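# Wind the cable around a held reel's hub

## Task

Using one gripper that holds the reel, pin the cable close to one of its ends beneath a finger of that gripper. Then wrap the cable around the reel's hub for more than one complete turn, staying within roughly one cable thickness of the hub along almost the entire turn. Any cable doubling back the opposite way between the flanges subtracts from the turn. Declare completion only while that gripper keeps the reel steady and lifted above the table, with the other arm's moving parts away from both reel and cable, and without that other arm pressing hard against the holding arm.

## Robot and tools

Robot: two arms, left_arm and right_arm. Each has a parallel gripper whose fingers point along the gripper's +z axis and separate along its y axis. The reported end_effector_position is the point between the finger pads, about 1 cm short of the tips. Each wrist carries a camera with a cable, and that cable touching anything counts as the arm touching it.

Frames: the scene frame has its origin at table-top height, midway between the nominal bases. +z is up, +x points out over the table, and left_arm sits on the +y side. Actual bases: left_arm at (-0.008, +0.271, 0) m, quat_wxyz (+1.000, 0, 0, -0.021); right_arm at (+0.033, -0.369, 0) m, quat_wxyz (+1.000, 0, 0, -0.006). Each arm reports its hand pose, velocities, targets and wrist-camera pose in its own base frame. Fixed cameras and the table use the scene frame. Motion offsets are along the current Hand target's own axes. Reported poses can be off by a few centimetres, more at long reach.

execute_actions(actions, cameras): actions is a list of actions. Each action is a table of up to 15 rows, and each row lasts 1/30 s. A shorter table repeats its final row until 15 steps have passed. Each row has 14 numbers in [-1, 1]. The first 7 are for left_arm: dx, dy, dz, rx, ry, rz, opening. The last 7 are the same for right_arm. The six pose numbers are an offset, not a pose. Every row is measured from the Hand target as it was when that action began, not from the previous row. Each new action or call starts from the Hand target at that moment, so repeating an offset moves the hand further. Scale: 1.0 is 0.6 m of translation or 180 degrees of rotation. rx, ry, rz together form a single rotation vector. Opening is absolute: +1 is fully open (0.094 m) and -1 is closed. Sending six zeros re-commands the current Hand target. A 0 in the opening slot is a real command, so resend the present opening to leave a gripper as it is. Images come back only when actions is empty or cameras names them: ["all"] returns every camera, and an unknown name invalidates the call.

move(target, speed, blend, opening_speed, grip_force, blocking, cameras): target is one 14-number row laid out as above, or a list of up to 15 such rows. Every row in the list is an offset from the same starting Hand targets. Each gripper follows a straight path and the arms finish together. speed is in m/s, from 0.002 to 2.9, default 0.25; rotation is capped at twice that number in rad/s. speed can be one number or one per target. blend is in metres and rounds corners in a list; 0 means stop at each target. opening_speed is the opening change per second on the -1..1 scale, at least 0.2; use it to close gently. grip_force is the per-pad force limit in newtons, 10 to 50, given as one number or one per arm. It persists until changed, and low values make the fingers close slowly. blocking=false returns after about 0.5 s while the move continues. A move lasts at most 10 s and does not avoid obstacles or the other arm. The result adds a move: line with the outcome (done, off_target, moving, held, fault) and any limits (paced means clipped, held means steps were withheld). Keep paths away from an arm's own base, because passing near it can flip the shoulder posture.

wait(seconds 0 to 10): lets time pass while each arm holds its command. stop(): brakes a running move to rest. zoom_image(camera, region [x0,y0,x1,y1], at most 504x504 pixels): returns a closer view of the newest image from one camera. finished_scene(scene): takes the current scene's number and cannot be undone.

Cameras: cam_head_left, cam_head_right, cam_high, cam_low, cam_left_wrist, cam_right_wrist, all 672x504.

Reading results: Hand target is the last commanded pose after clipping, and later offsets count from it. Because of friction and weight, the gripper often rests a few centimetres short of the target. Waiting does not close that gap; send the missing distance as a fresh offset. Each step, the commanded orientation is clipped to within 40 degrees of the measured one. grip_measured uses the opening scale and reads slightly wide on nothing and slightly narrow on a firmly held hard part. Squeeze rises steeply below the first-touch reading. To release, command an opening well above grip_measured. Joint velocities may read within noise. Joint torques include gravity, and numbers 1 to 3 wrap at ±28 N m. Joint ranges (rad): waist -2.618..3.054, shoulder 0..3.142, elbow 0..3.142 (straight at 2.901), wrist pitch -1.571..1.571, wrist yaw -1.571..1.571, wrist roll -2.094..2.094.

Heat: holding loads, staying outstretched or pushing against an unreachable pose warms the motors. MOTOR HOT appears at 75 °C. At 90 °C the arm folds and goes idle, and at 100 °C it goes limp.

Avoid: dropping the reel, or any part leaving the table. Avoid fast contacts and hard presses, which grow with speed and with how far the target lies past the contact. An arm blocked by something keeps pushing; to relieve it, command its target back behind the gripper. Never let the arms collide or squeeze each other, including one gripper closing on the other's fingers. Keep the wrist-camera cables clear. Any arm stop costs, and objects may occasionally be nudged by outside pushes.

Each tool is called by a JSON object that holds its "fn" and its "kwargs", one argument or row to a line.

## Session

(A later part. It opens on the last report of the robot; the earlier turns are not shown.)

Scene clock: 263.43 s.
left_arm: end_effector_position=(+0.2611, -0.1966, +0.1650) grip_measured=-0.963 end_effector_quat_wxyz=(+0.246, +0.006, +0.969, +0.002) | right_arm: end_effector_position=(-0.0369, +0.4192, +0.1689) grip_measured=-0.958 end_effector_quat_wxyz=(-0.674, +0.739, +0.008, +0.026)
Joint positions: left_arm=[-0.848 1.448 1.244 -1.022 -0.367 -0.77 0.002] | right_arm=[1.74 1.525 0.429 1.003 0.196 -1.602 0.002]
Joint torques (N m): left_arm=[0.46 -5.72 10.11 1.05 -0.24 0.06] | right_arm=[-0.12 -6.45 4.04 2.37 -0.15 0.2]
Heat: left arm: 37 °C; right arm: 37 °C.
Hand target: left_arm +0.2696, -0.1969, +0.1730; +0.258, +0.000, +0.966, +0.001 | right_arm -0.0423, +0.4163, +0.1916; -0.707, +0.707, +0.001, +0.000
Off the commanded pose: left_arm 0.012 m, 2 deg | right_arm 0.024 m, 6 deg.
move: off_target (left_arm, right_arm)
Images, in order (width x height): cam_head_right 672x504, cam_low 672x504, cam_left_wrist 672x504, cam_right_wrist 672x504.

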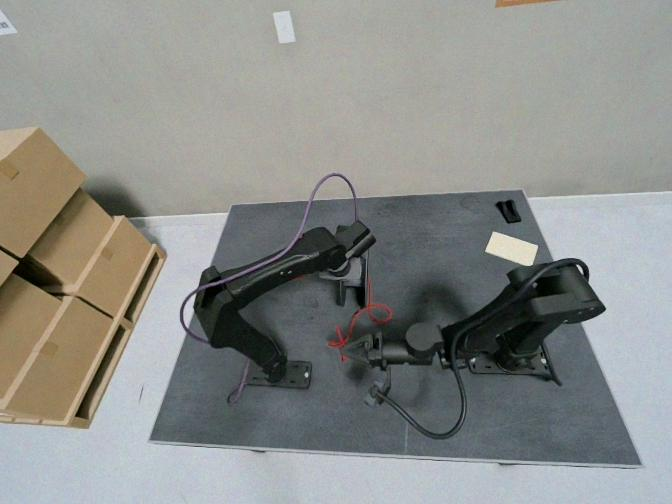

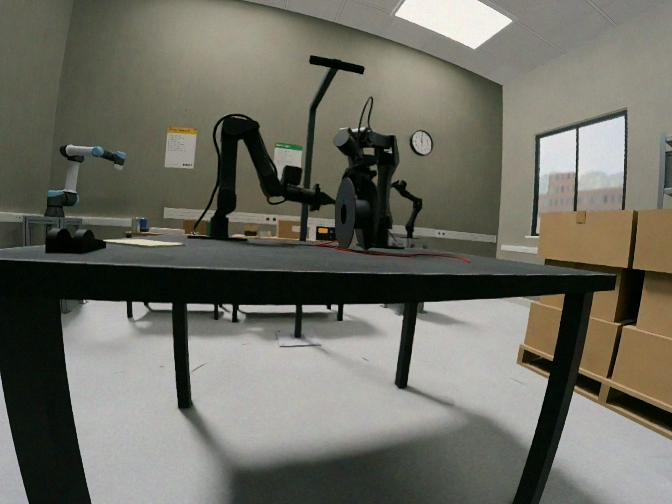

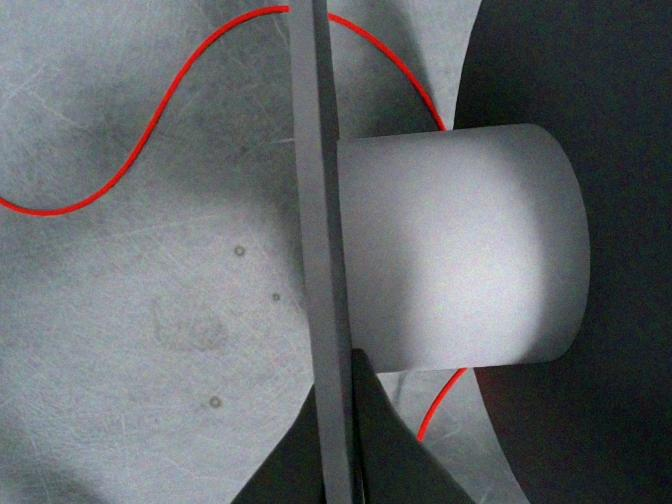

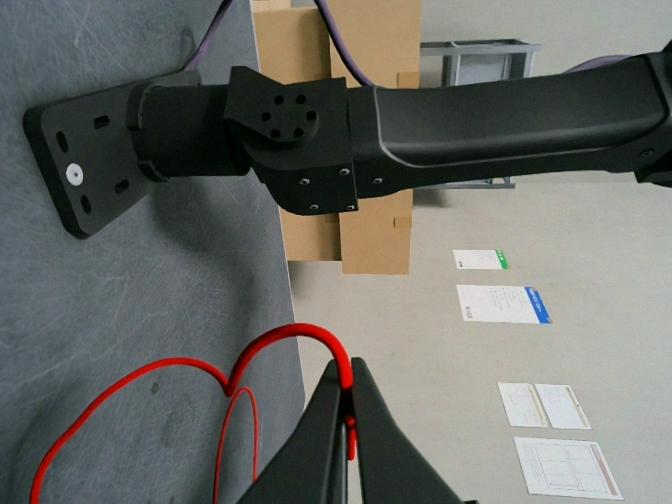

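{"fn": "move", "kwargs": {
  "target": [
    [0,0,0,0,0,0,-1,0.0,0.0,-0.035,0,0.04,0,-1],
    [0,0,0,0,0,0,-1,0.08,0.01,-0.035,0,0.04,0,-1]
  ],
  "speed": 0.08,
  "cameras": ["cam_left_wrist","cam_low","cam_head_right"]
}}

{"fn": "zoom_image", "kwargs": {
  "camera": "cam_low",
  "region": [240, 120, 420, 260]
}}

{"fn": "zoom_image", "kwargs": {
  "camera": "cam_head_right",
  "region": [290, 260, 490, 400]
}}

Scene clock: 266.77 s.
left_arm: end_effector_position=(+0.2611, -0.1966, +0.1650) grip_measured=-0.963 end_effector_quat_wxyz=(+0.246, +0.006, +0.969, +0.002) | right_arm: end_effector_position=(+0.0109, +0.3979, +0.1599) grip_measured=-0.958 end_effector_quat_wxyz=(-0.667, +0.741, -0.038, +0.068)
Joint positions: left_arm=[-0.848 1.448 1.244 -1.022 -0.367 -0.77 0.002] | right_arm=[1.64 1.466 0.335 1.029 0.221 -1.599 0.002]
Joint torques (N m): left_arm=[0.44 -5.76 10.13 1.04 -0.24 0.05] | right_arm=[-0.34 -6.45 4.05 2.31 -0.15 0.21]
Motor temperatures (°C): left_arm=[26 36 37 30 25 27 29] | right_arm=[28 37 35 37 27 29 29]
Heat: left arm: 37 °C; right arm: 37 °C.
Hand target: left_arm +0.2696, -0.1969, +0.1730; +0.258, +0.000, +0.966, +0.001 | right_arm +0.0058, +0.3953, +0.1857; -0.706, +0.706, -0.043, +0.045
Off the commanded pose: left_arm 0.012 m, 2 deg | right_arm 0.027 m, 7 deg.
move: off_target (left_arm, right_arm)
Images, in order (width x height): cam_head_right 672x504, cam_low 672x504, cam_left_wrist 672x504.

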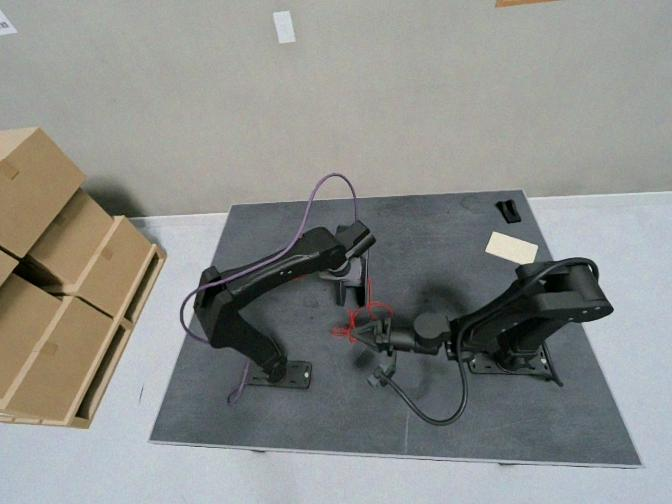

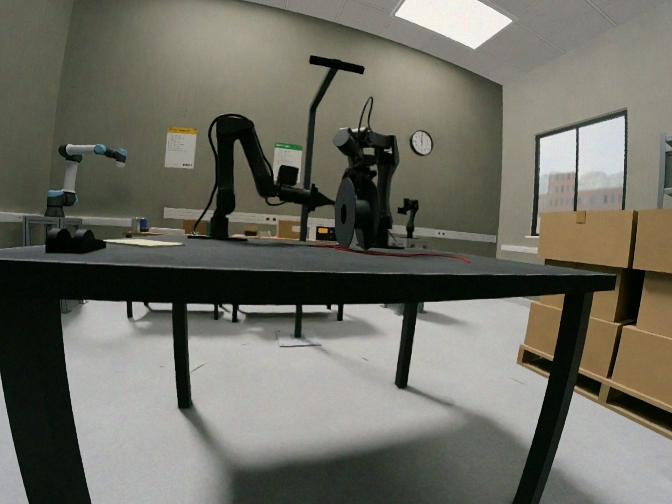

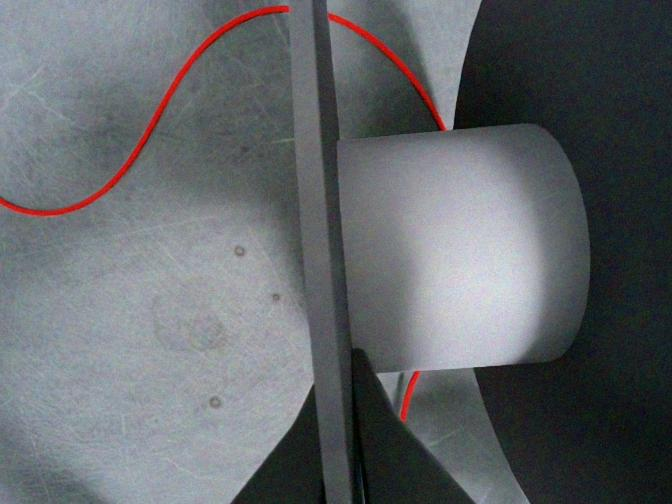

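Scaled by 2.800.

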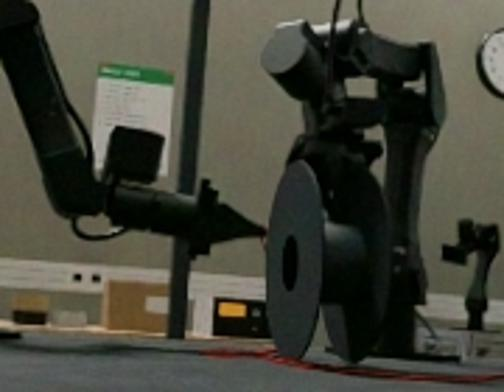

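Scaled by 2.520.

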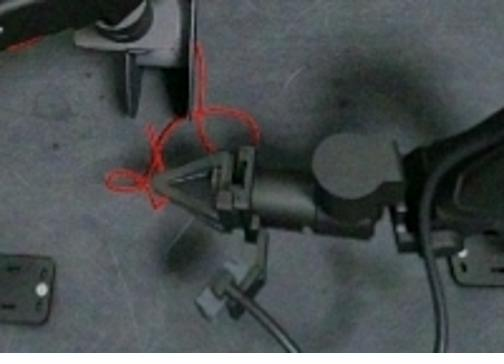

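{"fn": "move", "kwargs": {
  "target": [0,0,0,0,0,0,-1,0.06,0.0,0.015,0,0,0,-1],
  "speed": 0.06,
  "cameras": ["cam_left_wrist","cam_low","cam_head_right","cam_right_wrist"]
}}

{"fn": "zoom_image", "kwargs": {
  "camera": "cam_head_right",
  "region": [290, 260, 490, 400]
}}

{"fn": "zoom_image", "kwargs": {
  "camera": "cam_left_wrist",
  "region": [300, 320, 500, 504]
}}

Scene clock: 268.60 s.
left_arm: end_effector_position=(+0.2611, -0.1966, +0.1650) grip_measured=-0.963 end_effector_quat_wxyz=(+0.246, +0.006, +0.969, +0.002) | right_arm: end_effector_position=(+0.0480, +0.3976, +0.1610) grip_measured=-0.958 end_effector_quat_wxyz=(-0.669, +0.739, -0.044, +0.063)
Joint positions: left_arm=[-0.848 1.448 1.244 -1.022 -0.367 -0.77 0.002] | right_arm=[1.473 1.466 0.335 1.035 0.055 -1.599 0.002]
Joint torques (N m): left_arm=[0.44 -5.74 10.11 1.04 -0.24 0.06] | right_arm=[-0.65 -4.67 5.38 2.3 -0.15 0.17]
Heat: left arm: 38 °C; right arm: 37 °C.
Hand target: left_arm +0.2696, -0.1969, +0.1730; +0.258, +0.000, +0.966, +0.001 | right_arm +0.0426, +0.3997, +0.1858; -0.706, +0.706, -0.043, +0.045
Off the commanded pose: left_arm 0.012 m, 2 deg | right_arm 0.025 m, 6 deg.
move: off_target (left_arm, right_arm)
Images, in order (width x height): cam_head_right 672x504, cam_low 672x504, cam_left_wrist 672x504, cam_right_wrist 672x504.

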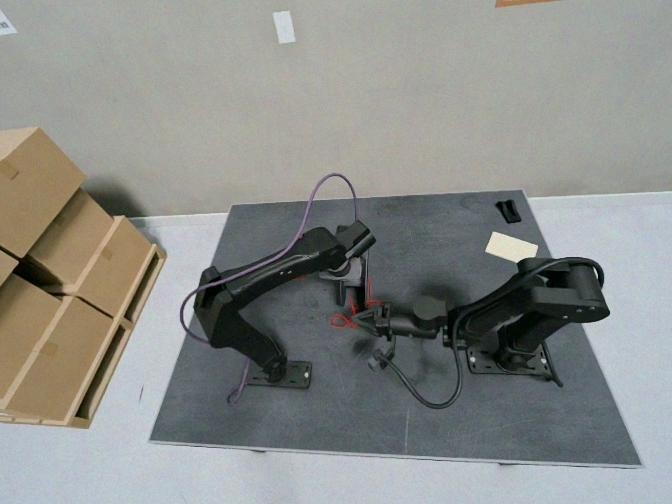

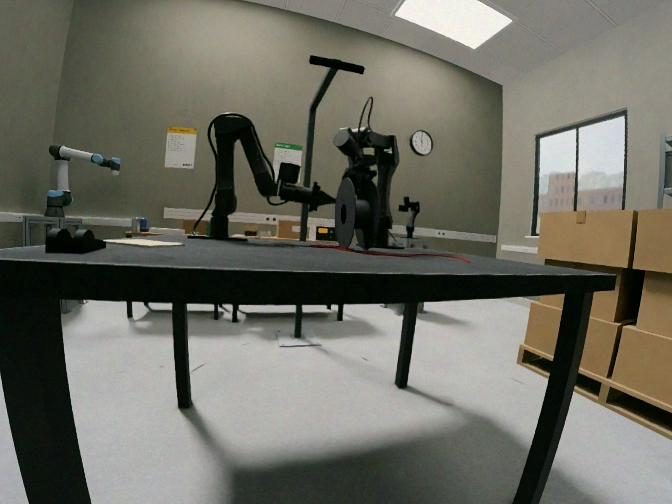

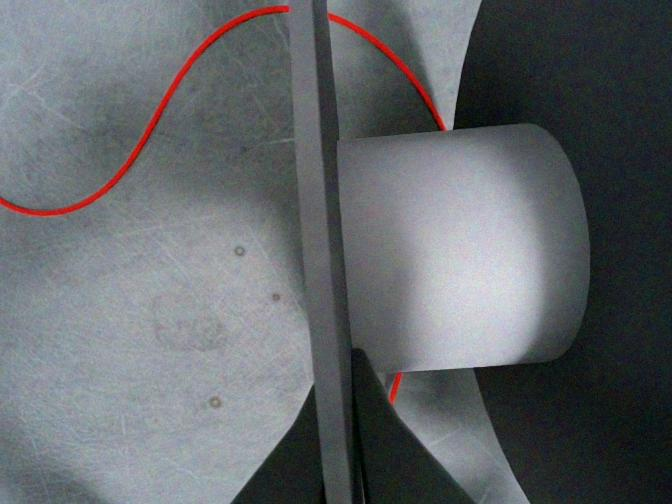

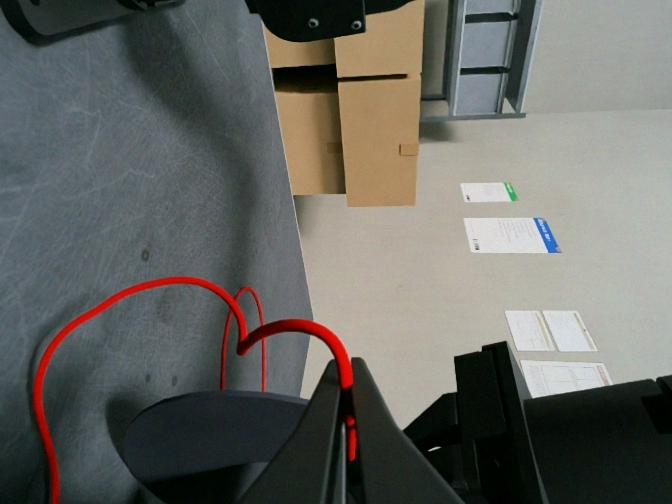

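Scaled by 2.520.

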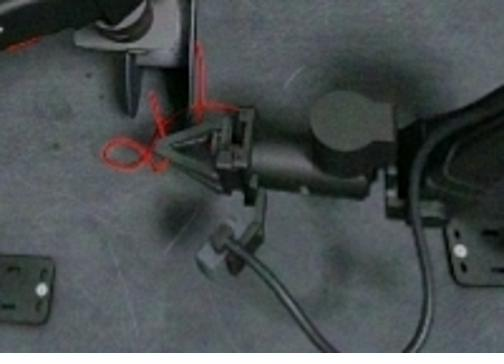

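Scaled by 2.520.

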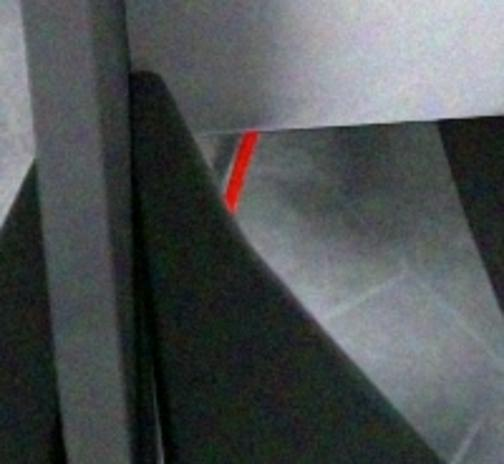

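{"fn": "move", "kwargs": {
  "target": [0,0,0,0,0,0,-1,0.08,0.0,0.01,0,0,0,-1],
  "speed": 0.06,
  "cameras": ["cam_left_wrist","cam_head_right","cam_right_wrist"]
}}

{"fn": "zoom_image", "kwargs": {
  "camera": "cam_head_right",
  "region": [290, 260, 490, 400]
}}

Scene clock: 270.80 s.
left_arm: end_effector_position=(+0.2611, -0.1966, +0.1650) grip_measured=-0.963 end_effector_quat_wxyz=(+0.246, +0.006, +0.969, +0.002) | right_arm: end_effector_position=(+0.0945, +0.3895, +0.1545) grip_measured=-0.958 end_effector_quat_wxyz=(-0.665, +0.743, -0.053, +0.056)
Joint positions: left_arm=[-0.848 1.448 1.244 -1.022 -0.367 -0.77 0.002] | right_arm=[1.261 1.491 0.335 1.046 -0.154 -1.599 0.002]
Joint torques (N m): left_arm=[0.43 -5.76 10.11 1.04 -0.24 0.05] | right_arm=[-0.17 -3.95 8.2 2.26 -0.21 0.15]
Heat: left arm: 38 °C; right arm: 37 °C.
Hand target: left_arm +0.2696, -0.1969, +0.1730; +0.258, +0.000, +0.966, +0.001 | right_arm +0.0910, +0.3997, +0.1859; -0.706, +0.706, -0.043, +0.045
Off the commanded pose: left_arm 0.012 m, 2 deg | right_arm 0.033 m, 6 deg.
move: off_target (left_arm, right_arm)
Images, in order (width x height): cam_head_right 672x504, cam_left_wrist 672x504, cam_right_wrist 672x504.

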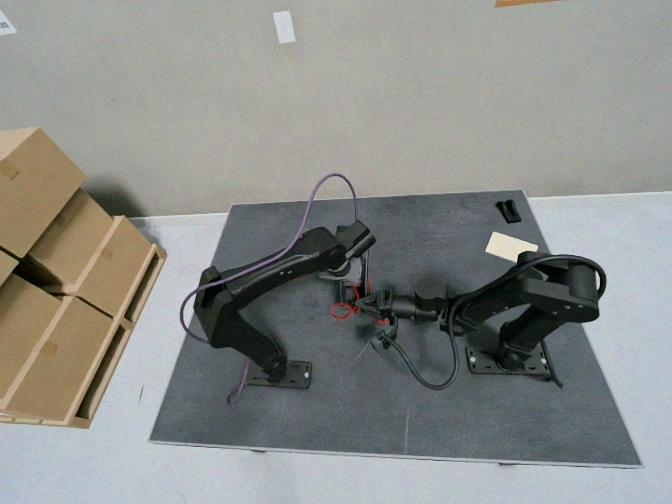

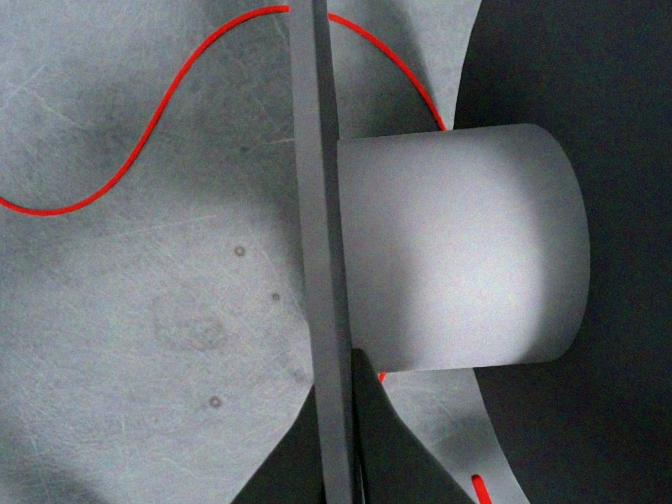

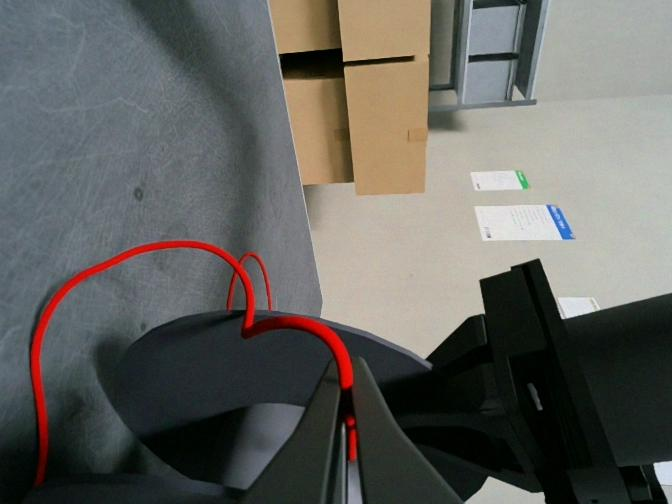

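Scaled by 2.520.

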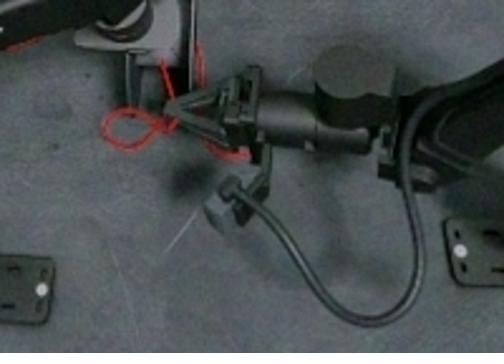

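{"fn": "move", "kwargs": {
  "target": [0,0,0,0,0,0,0.2,0,0,0,0,0,0,-1],
  "opening_speed": 0.5,
  "cameras": ["cam_left_wrist","cam_right_wrist"]
}}

Scene clock: 273.90 s.
left_arm: end_effector_position=(+0.2620, -0.1954, +0.1650) grip_measured=+0.198 end_effector_quat_wxyz=(+0.246, +0.007, +0.969, +0.004) | right_arm: end_effector_position=(+0.0945, +0.3895, +0.1545) grip_measured=-0.958 end_effector_quat_wxyz=(-0.665, +0.743, -0.053, +0.056)
Joint positions: left_arm=[-0.844 1.448 1.244 -1.022 -0.367 -0.764 0.056] | right_arm=[1.261 1.491 0.335 1.046 -0.154 -1.599 0.002]
Joint torques (N m): left_arm=[0.46 -5.75 10.1 1.04 -0.26 0.05] | right_arm=[-0.16 -4.07 8.31 2.28 -0.22 0.15]
Heat: left arm: 38 °C; right arm: 38 °C.
Hand target: left_arm +0.2696, -0.1969, +0.1730; +0.258, +0.000, +0.966, +0.001 | right_arm +0.0910, +0.3997, +0.1859; -0.706, +0.706, -0.043, +0.045
Off the commanded pose: left_arm 0.011 m, 2 deg | right_arm 0.033 m, 6 deg.
move: off_target (left_arm, right_arm)
Images, in order (width x height): cam_left_wrist 672x504, cam_right_wrist 672x504.

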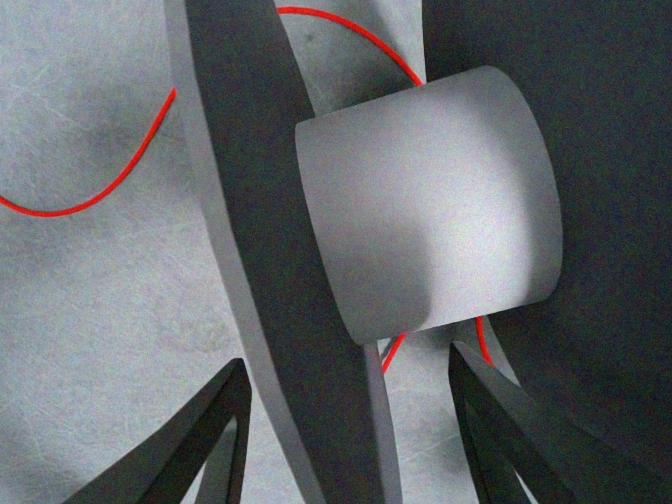

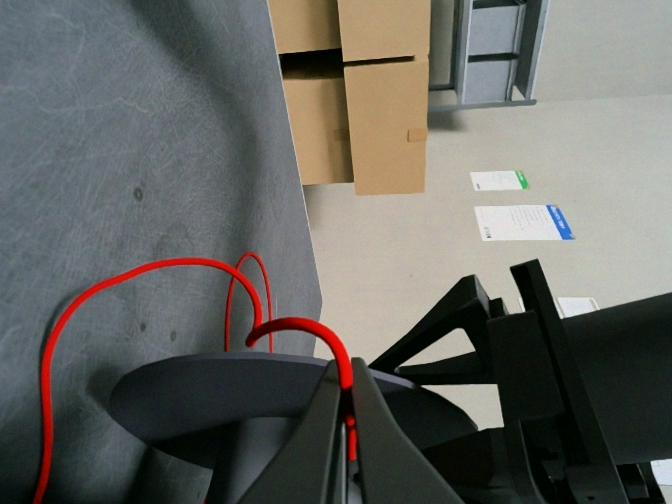

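{"fn": "execute_actions", "kwargs": {
  "actions": []
}}

{"fn": "zoom_image", "kwargs": {
  "camera": "cam_left_wrist",
  "region": [300, 280, 560, 504]
}}

{"fn": "zoom_image", "kwargs": {
  "camera": "cam_head_right",
  "region": [290, 240, 430, 350]
}}

{"fn": "zoom_image", "kwargs": {
  "camera": "cam_low",
  "region": [290, 140, 420, 260]
}}

Scene clock: 274.07 s.
left_arm: end_effector_position=(+0.2620, -0.1954, +0.1650) grip_measured=+0.198 end_effector_quat_wxyz=(+0.246, +0.007, +0.969, +0.004) | right_arm: end_effector_position=(+0.0945, +0.3895, +0.1545) grip_measured=-0.958 end_effector_quat_wxyz=(-0.665, +0.743, -0.053, +0.056)
Joint positions: left_arm=[-0.844 1.448 1.244 -1.022 -0.367 -0.764 0.056] | right_arm=[1.261 1.491 0.335 1.046 -0.154 -1.599 0.002]
Joint velocities: within noise
Joint torques (N m): left_arm=[0.47 -5.74 10.11 1.04 -0.25 0.05] | right_arm=[-0.23 -3.95 8.08 2.24 -0.22 0.14]
Motor temperatures (°C): left_arm=[26 36 38 30 25 27 29] | right_arm=[28 37 36 38 27 29 29]
Heat: left arm: 38 °C; right arm: 38 °C.
Hand target: left_arm +0.2696, -0.1969, +0.1730; +0.258, +0.000, +0.966, +0.001 | right_arm +0.0910, +0.3997, +0.1859; -0.706, +0.706, -0.043, +0.045
Tool commands: left_gripper/opening=+0.2 right_gripper/opening=-1.0
Off the commanded pose: left_arm 0.011 m, 2 deg | right_arm 0.033 m, 6 deg.

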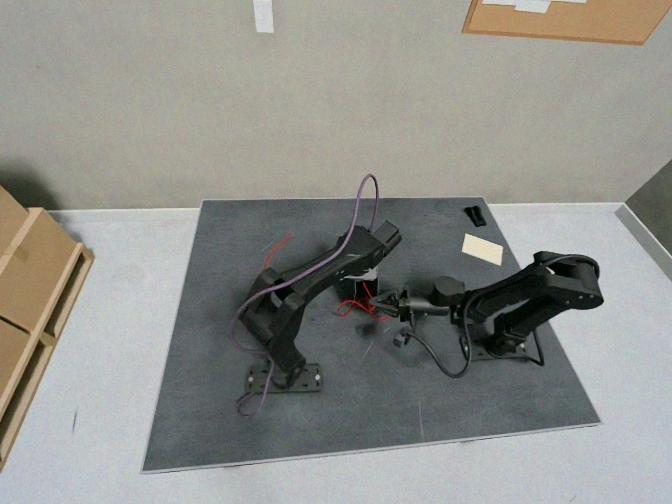

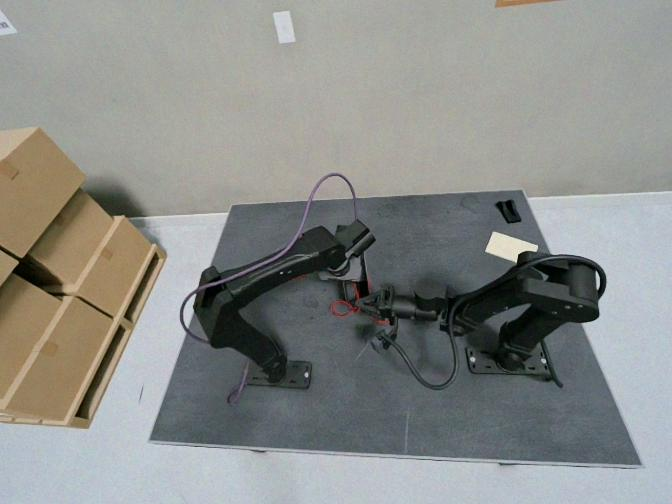

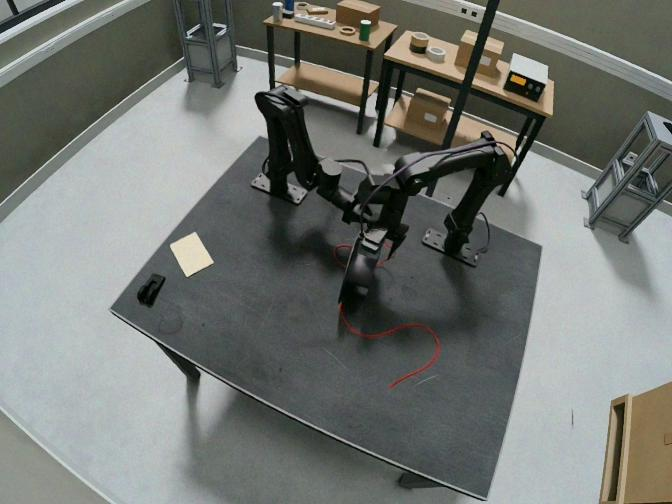

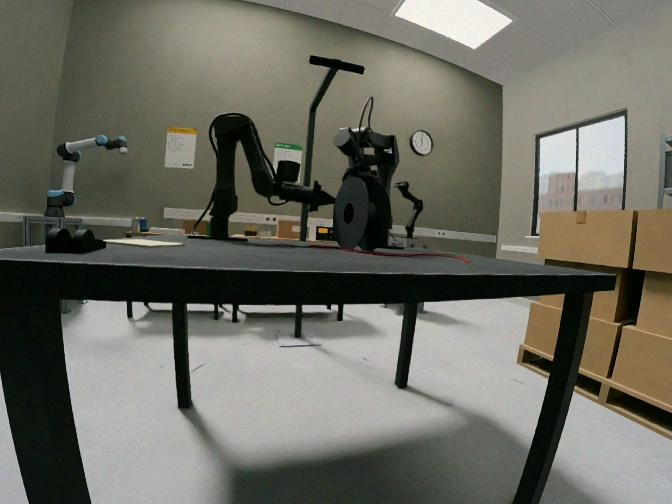

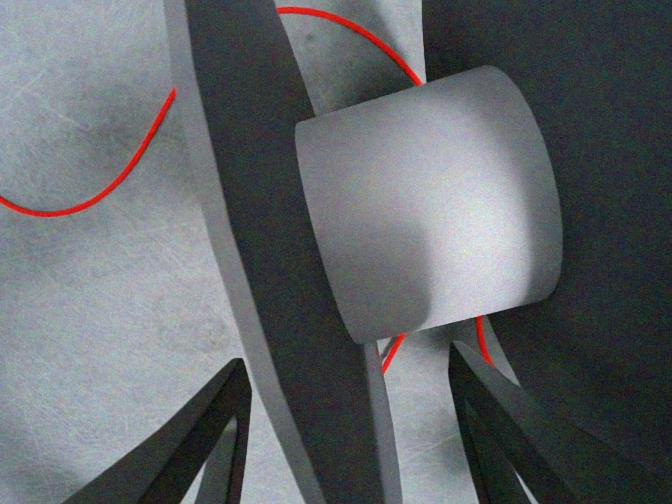

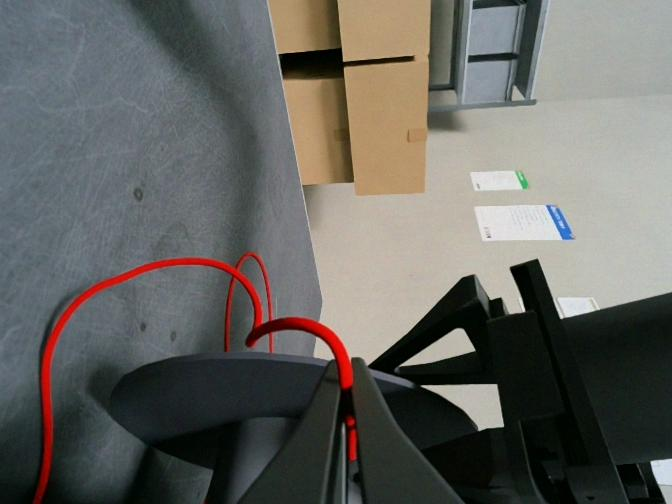

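Scaled by 1.938.

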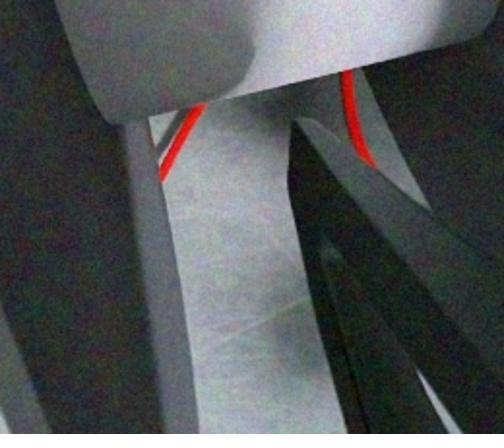

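Scaled by 3.600.

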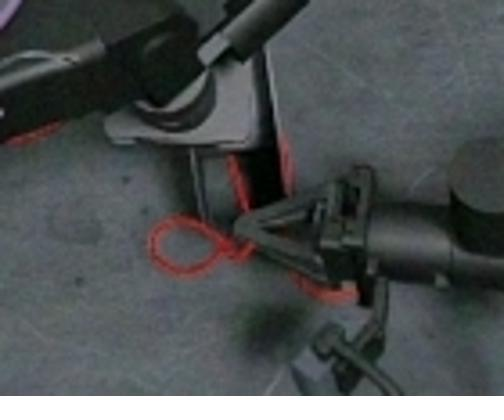

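Scaled by 3.877.

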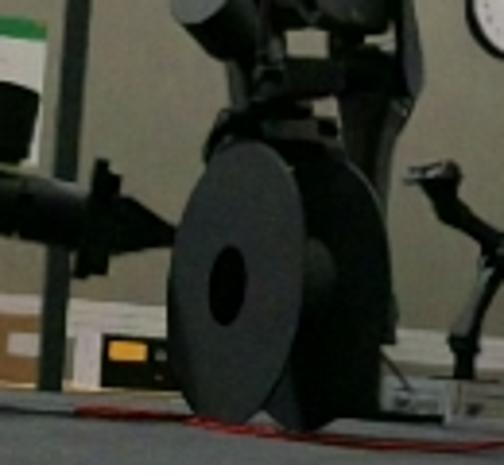

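{"fn": "move", "kwargs": {
  "target": [0,0,0,0,0,0,0.2,0,0.0,0.035,0,0,0,-1],
  "speed": 0.05,
  "cameras": ["cam_left_wrist","cam_head_right"]
}}

{"fn": "zoom_image", "kwargs": {
  "camera": "cam_head_right",
  "region": [290, 240, 430, 350]
}}

Scene clock: 275.40 s.
left_arm: end_effector_position=(+0.2620, -0.1954, +0.1650) grip_measured=+0.198 end_effector_quat_wxyz=(+0.246, +0.007, +0.969, +0.004) | right_arm: end_effector_position=(+0.0973, +0.4066, +0.1501) grip_measured=-0.958 end_effector_quat_wxyz=(-0.662, +0.746, -0.052, +0.053)
Joint positions: left_arm=[-0.844 1.448 1.244 -1.022 -0.367 -0.764 0.056] | right_arm=[1.267 1.571 0.398 1.052 -0.154 -1.599 0.002]
Joint torques (N m): left_arm=[0.44 -5.76 10.1 1.05 -0.24 0.05] | right_arm=[0.44 -4.81 9.22 2.33 -0.05 0.23]
Heat: left arm: 38 °C; right arm: 39 °C.
Hand target: left_arm +0.2696, -0.1969, +0.1730; +0.258, +0.000, +0.966, +0.001 | right_arm +0.0936, +0.4205, +0.1859; -0.706, +0.706, -0.043, +0.045
Off the commanded pose: left_arm 0.011 m, 2 deg | right_arm 0.039 m, 7 deg.
move: off_target (left_arm, right_arm)
Images, in order (width x height): cam_head_right 672x504, cam_left_wrist 672x504.

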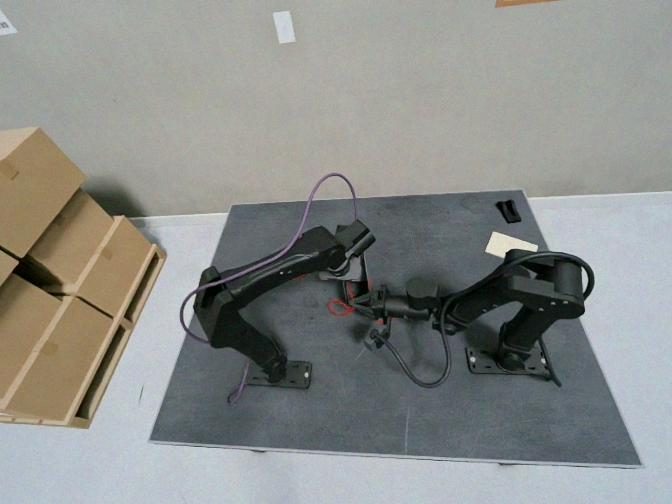

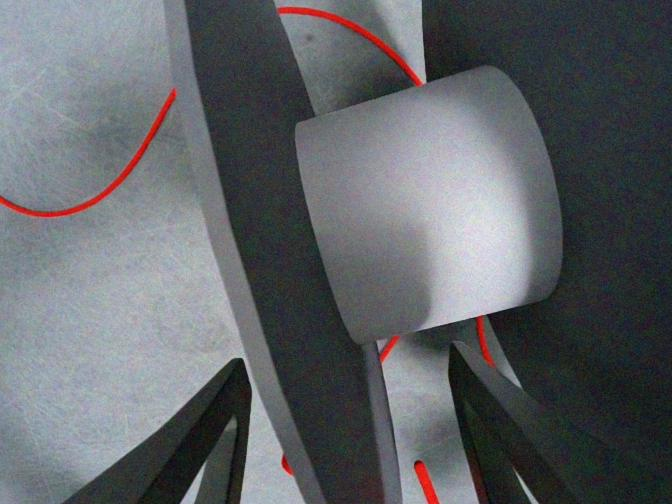

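Scaled by 3.600.

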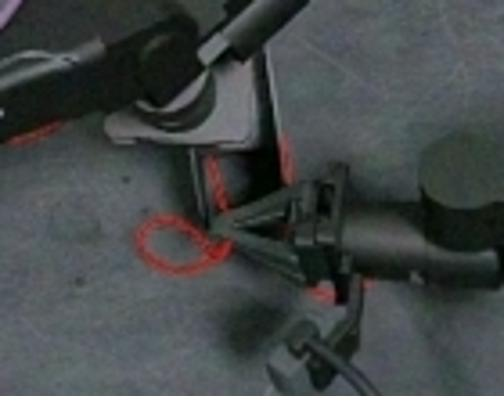

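{"fn": "move", "kwargs": {
  "target": [0,0,0,0,0,0,0.2,0.055,0.0,0.0,0,0,0,-1],
  "speed": 0.05,
  "cameras": ["cam_left_wrist","cam_head_right","cam_right_wrist"]
}}

Scene clock: 277.07 s.
left_arm: end_effector_position=(+0.2620, -0.1954, +0.1650) grip_measured=+0.198 end_effector_quat_wxyz=(+0.246, +0.007, +0.969, +0.004) | right_arm: end_effector_position=(+0.1277, +0.4033, +0.1511) grip_measured=-0.958 end_effector_quat_wxyz=(-0.663, +0.744, -0.059, +0.051)
Joint positions: left_arm=[-0.844 1.448 1.244 -1.022 -0.367 -0.764 0.056] | right_arm=[1.151 1.597 0.426 1.052 -0.263 -1.599 0.002]
Joint torques (N m): left_arm=[0.47 -5.74 10.11 1.04 -0.25 0.05] | right_arm=[-0.18 -4.74 9.48 2.26 -0.26 0.16]
Heat: left arm: 38 °C; right arm: 39 °C.
Hand target: left_arm +0.2696, -0.1969, +0.1730; +0.258, +0.000, +0.966, +0.001 | right_arm +0.1263, +0.4164, +0.1860; -0.706, +0.706, -0.043, +0.045
Off the commanded pose: left_arm 0.011 m, 2 deg | right_arm 0.037 m, 7 deg.
move: off_target (left_arm, right_arm)
Images, in order (width x height): cam_head_right 672x504, cam_left_wrist 672x504, cam_right_wrist 672x504.

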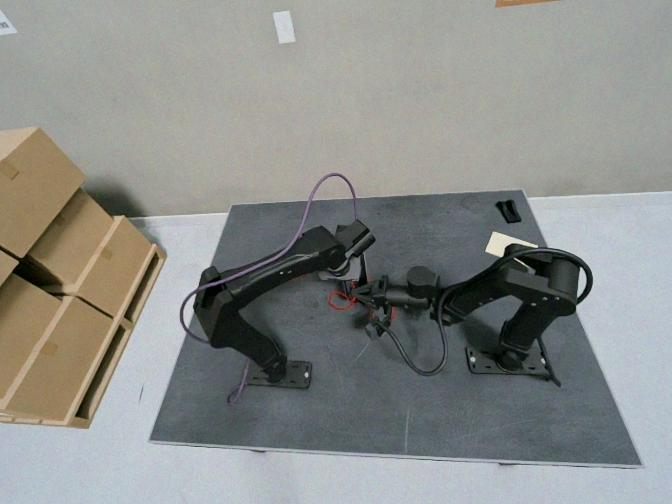

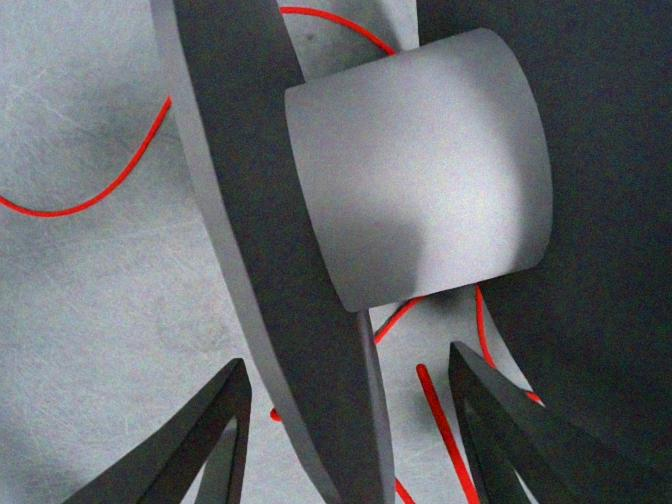

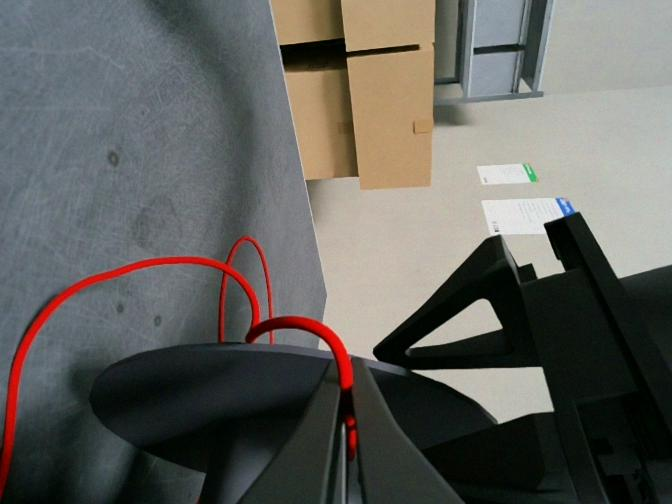

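{"fn": "move", "kwargs": {
  "target": [0,0,0,0,0,0,0.2,0.02,-0.045,0.0,0,0,0,-1],
  "speed": 0.05,
  "cameras": ["cam_left_wrist","cam_head_right","cam_right_wrist"]
}}

Scene clock: 278.57 s.
left_arm: end_effector_position=(+0.2648, -0.1923, +0.1652) grip_measured=+0.198 end_effector_quat_wxyz=(+0.247, -0.005, +0.969, +0.004) | right_arm: end_effector_position=(+0.1320, +0.4088, +0.1815) grip_measured=-0.958 end_effector_quat_wxyz=(+0.686, -0.725, +0.044, -0.048)
Joint positions: left_arm=[-0.831 1.448 1.244 -1.02 -0.369 -0.776 0.056] | right_arm=[1.126 1.552 0.476 1.018 -0.313 -1.598 0.002]
Joint torques (N m): left_arm=[0.13 -5.74 10.13 1.04 -0.24 0.05] | right_arm=[-0.96 -8.36 10.96 1.12 -0.18 0.15]
Heat: left arm: 38 °C; right arm: 38 °C.
Hand target: left_arm +0.2696, -0.1969, +0.1730; +0.258, +0.000, +0.966, +0.001 | right_arm +0.1382, +0.4149, +0.2130; +0.706, -0.706, +0.043, -0.045
Off the commanded pose: left_arm 0.010 m, 1 deg | right_arm 0.033 m, 3 deg.
move: off_target (right_arm)
Images, in order (width x height): cam_head_right 672x504, cam_left_wrist 672x504, cam_right_wrist 672x504.

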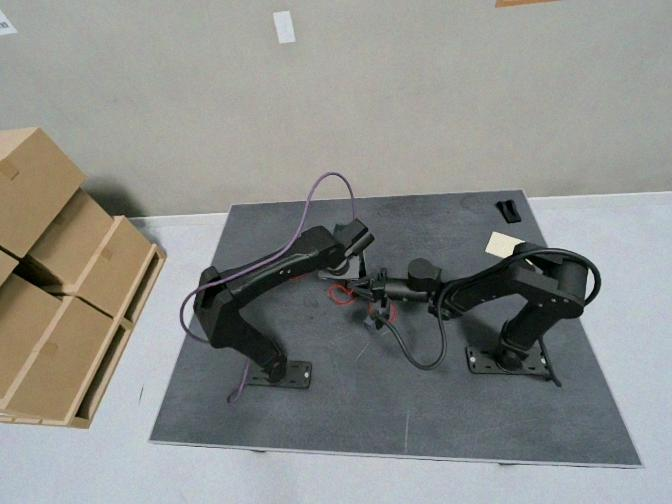

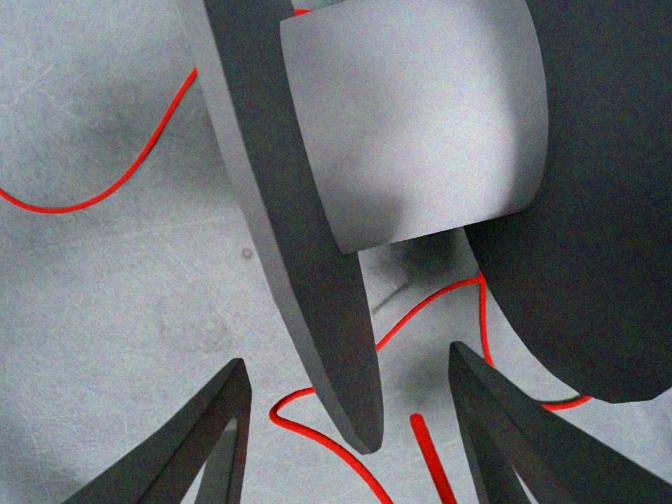

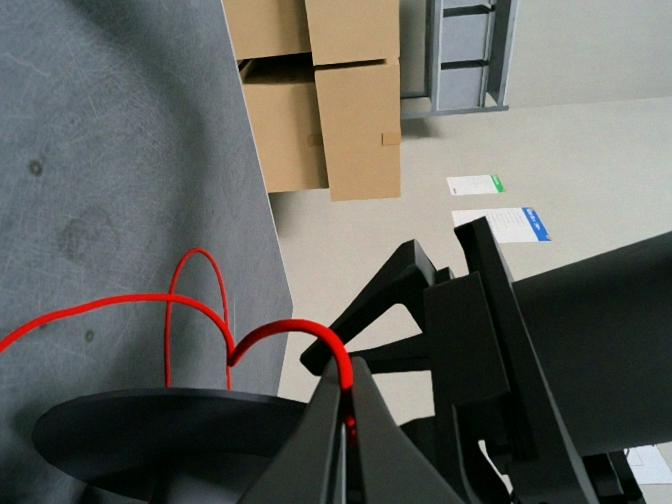

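{"fn": "move", "kwargs": {
  "target": [
    [-0.064,0,0.055,0,0,0,0.2,0.125,0,0,0,0,0,-1],
    [-0.064,0,0.055,0,0,0,-1,0.125,0,0,0,0,0,-1]
  ],
  "speed": [0.15,0.1],
  "opening_speed": 1.2,
  "cameras": ["cam_left_wrist","cam_head_right","cam_right_wrist","cam_low"]
}}

Scene clock: 281.73 s.
left_arm: end_effector_position=(+0.3242, -0.1901, +0.1625) grip_measured=-0.963 end_effector_quat_wxyz=(+0.270, -0.018, +0.963, +0.002) | right_arm: end_effector_position=(+0.1995, +0.4018, +0.1958) grip_measured=-0.959 end_effector_quat_wxyz=(+0.694, -0.718, +0.034, -0.036)
Joint positions: left_arm=[-0.699 1.566 1.317 -0.893 -0.352 -0.66 0.002] | right_arm=[0.882 1.637 0.618 0.978 -0.589 -1.598 0.002]
Joint torques (N m): left_arm=[-0.62 -6.98 10.26 0.83 -0.04 0.09] | right_arm=[-0.31 -5.75 10.25 1.46 0 0.23]
Heat: left arm: 38 °C; right arm: 38 °C.
Hand target: left_arm +0.3193, -0.1969, +0.1636; +0.258, +0.000, +0.966, +0.001 | right_arm +0.2126, +0.4056, +0.2132; +0.706, -0.706, +0.043, -0.045
Off the commanded pose: left_arm 0.008 m, 2 deg | right_arm 0.022 m, 2 deg.
move: off_target (right_arm); target 2's new opening was sent with left_arm's hand 0.010 m and 3 deg from that target
Images, in order (width x height): cam_head_right 672x504, cam_low 672x504, cam_left_wrist 672x504, cam_right_wrist 672x504.

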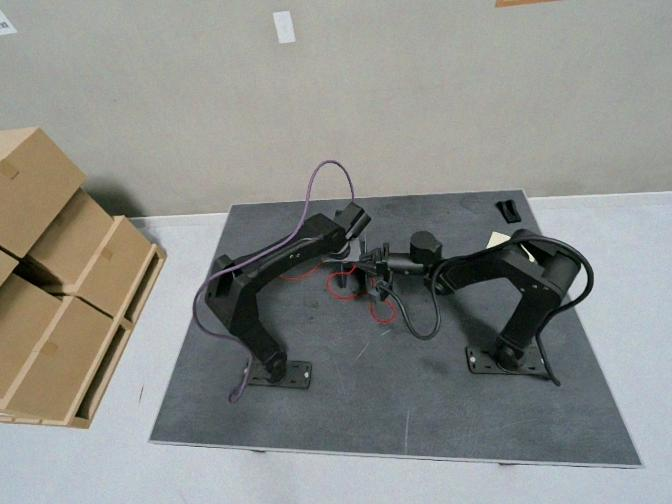

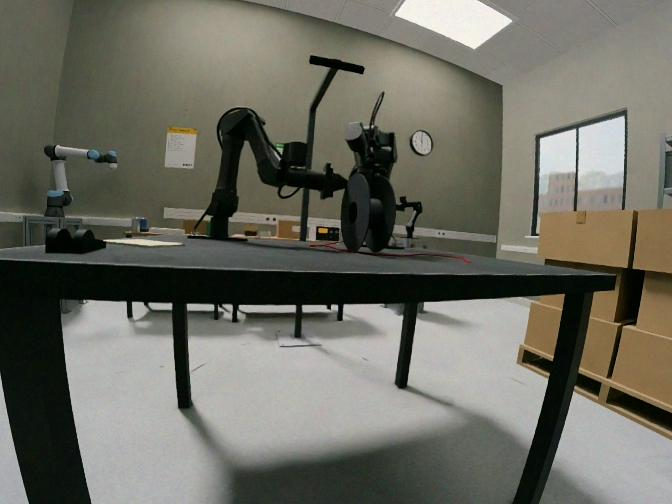

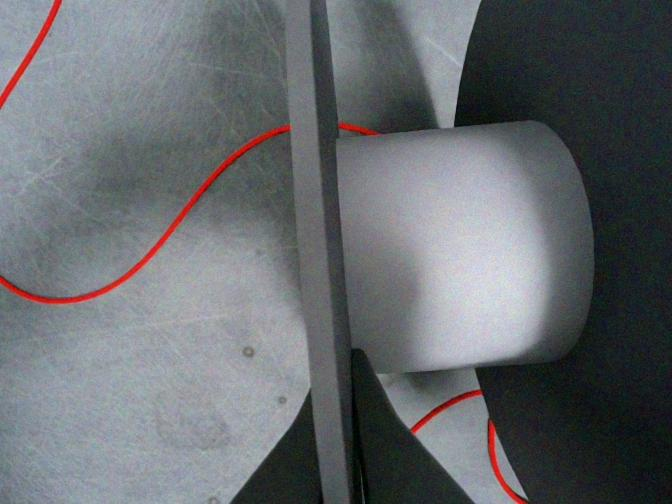

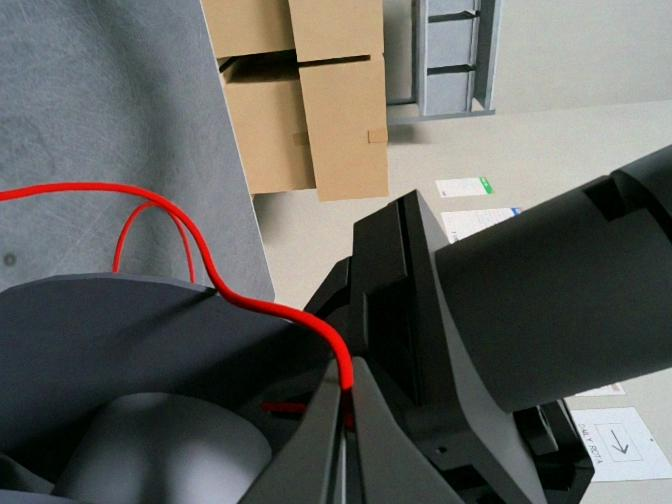

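{"fn": "zoom_image", "kwargs": {
  "camera": "cam_left_wrist",
  "region": [280, 320, 480, 504]
}}

{"fn": "zoom_image", "kwargs": {
  "camera": "cam_right_wrist",
  "region": [200, 280, 480, 504]
}}

{"fn": "zoom_image", "kwargs": {
  "camera": "cam_head_right",
  "region": [310, 220, 430, 330]
}}

Scaled by 2.520.

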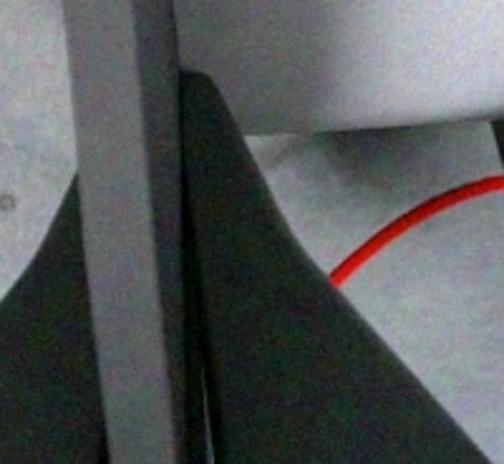

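Scaled by 1.800.

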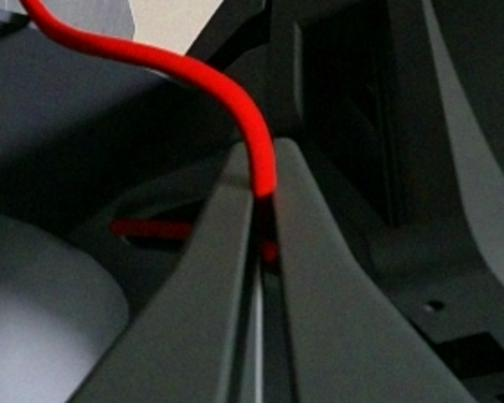

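Scaled by 4.200.

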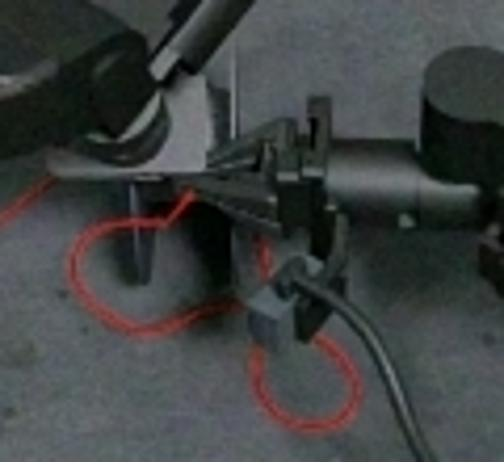

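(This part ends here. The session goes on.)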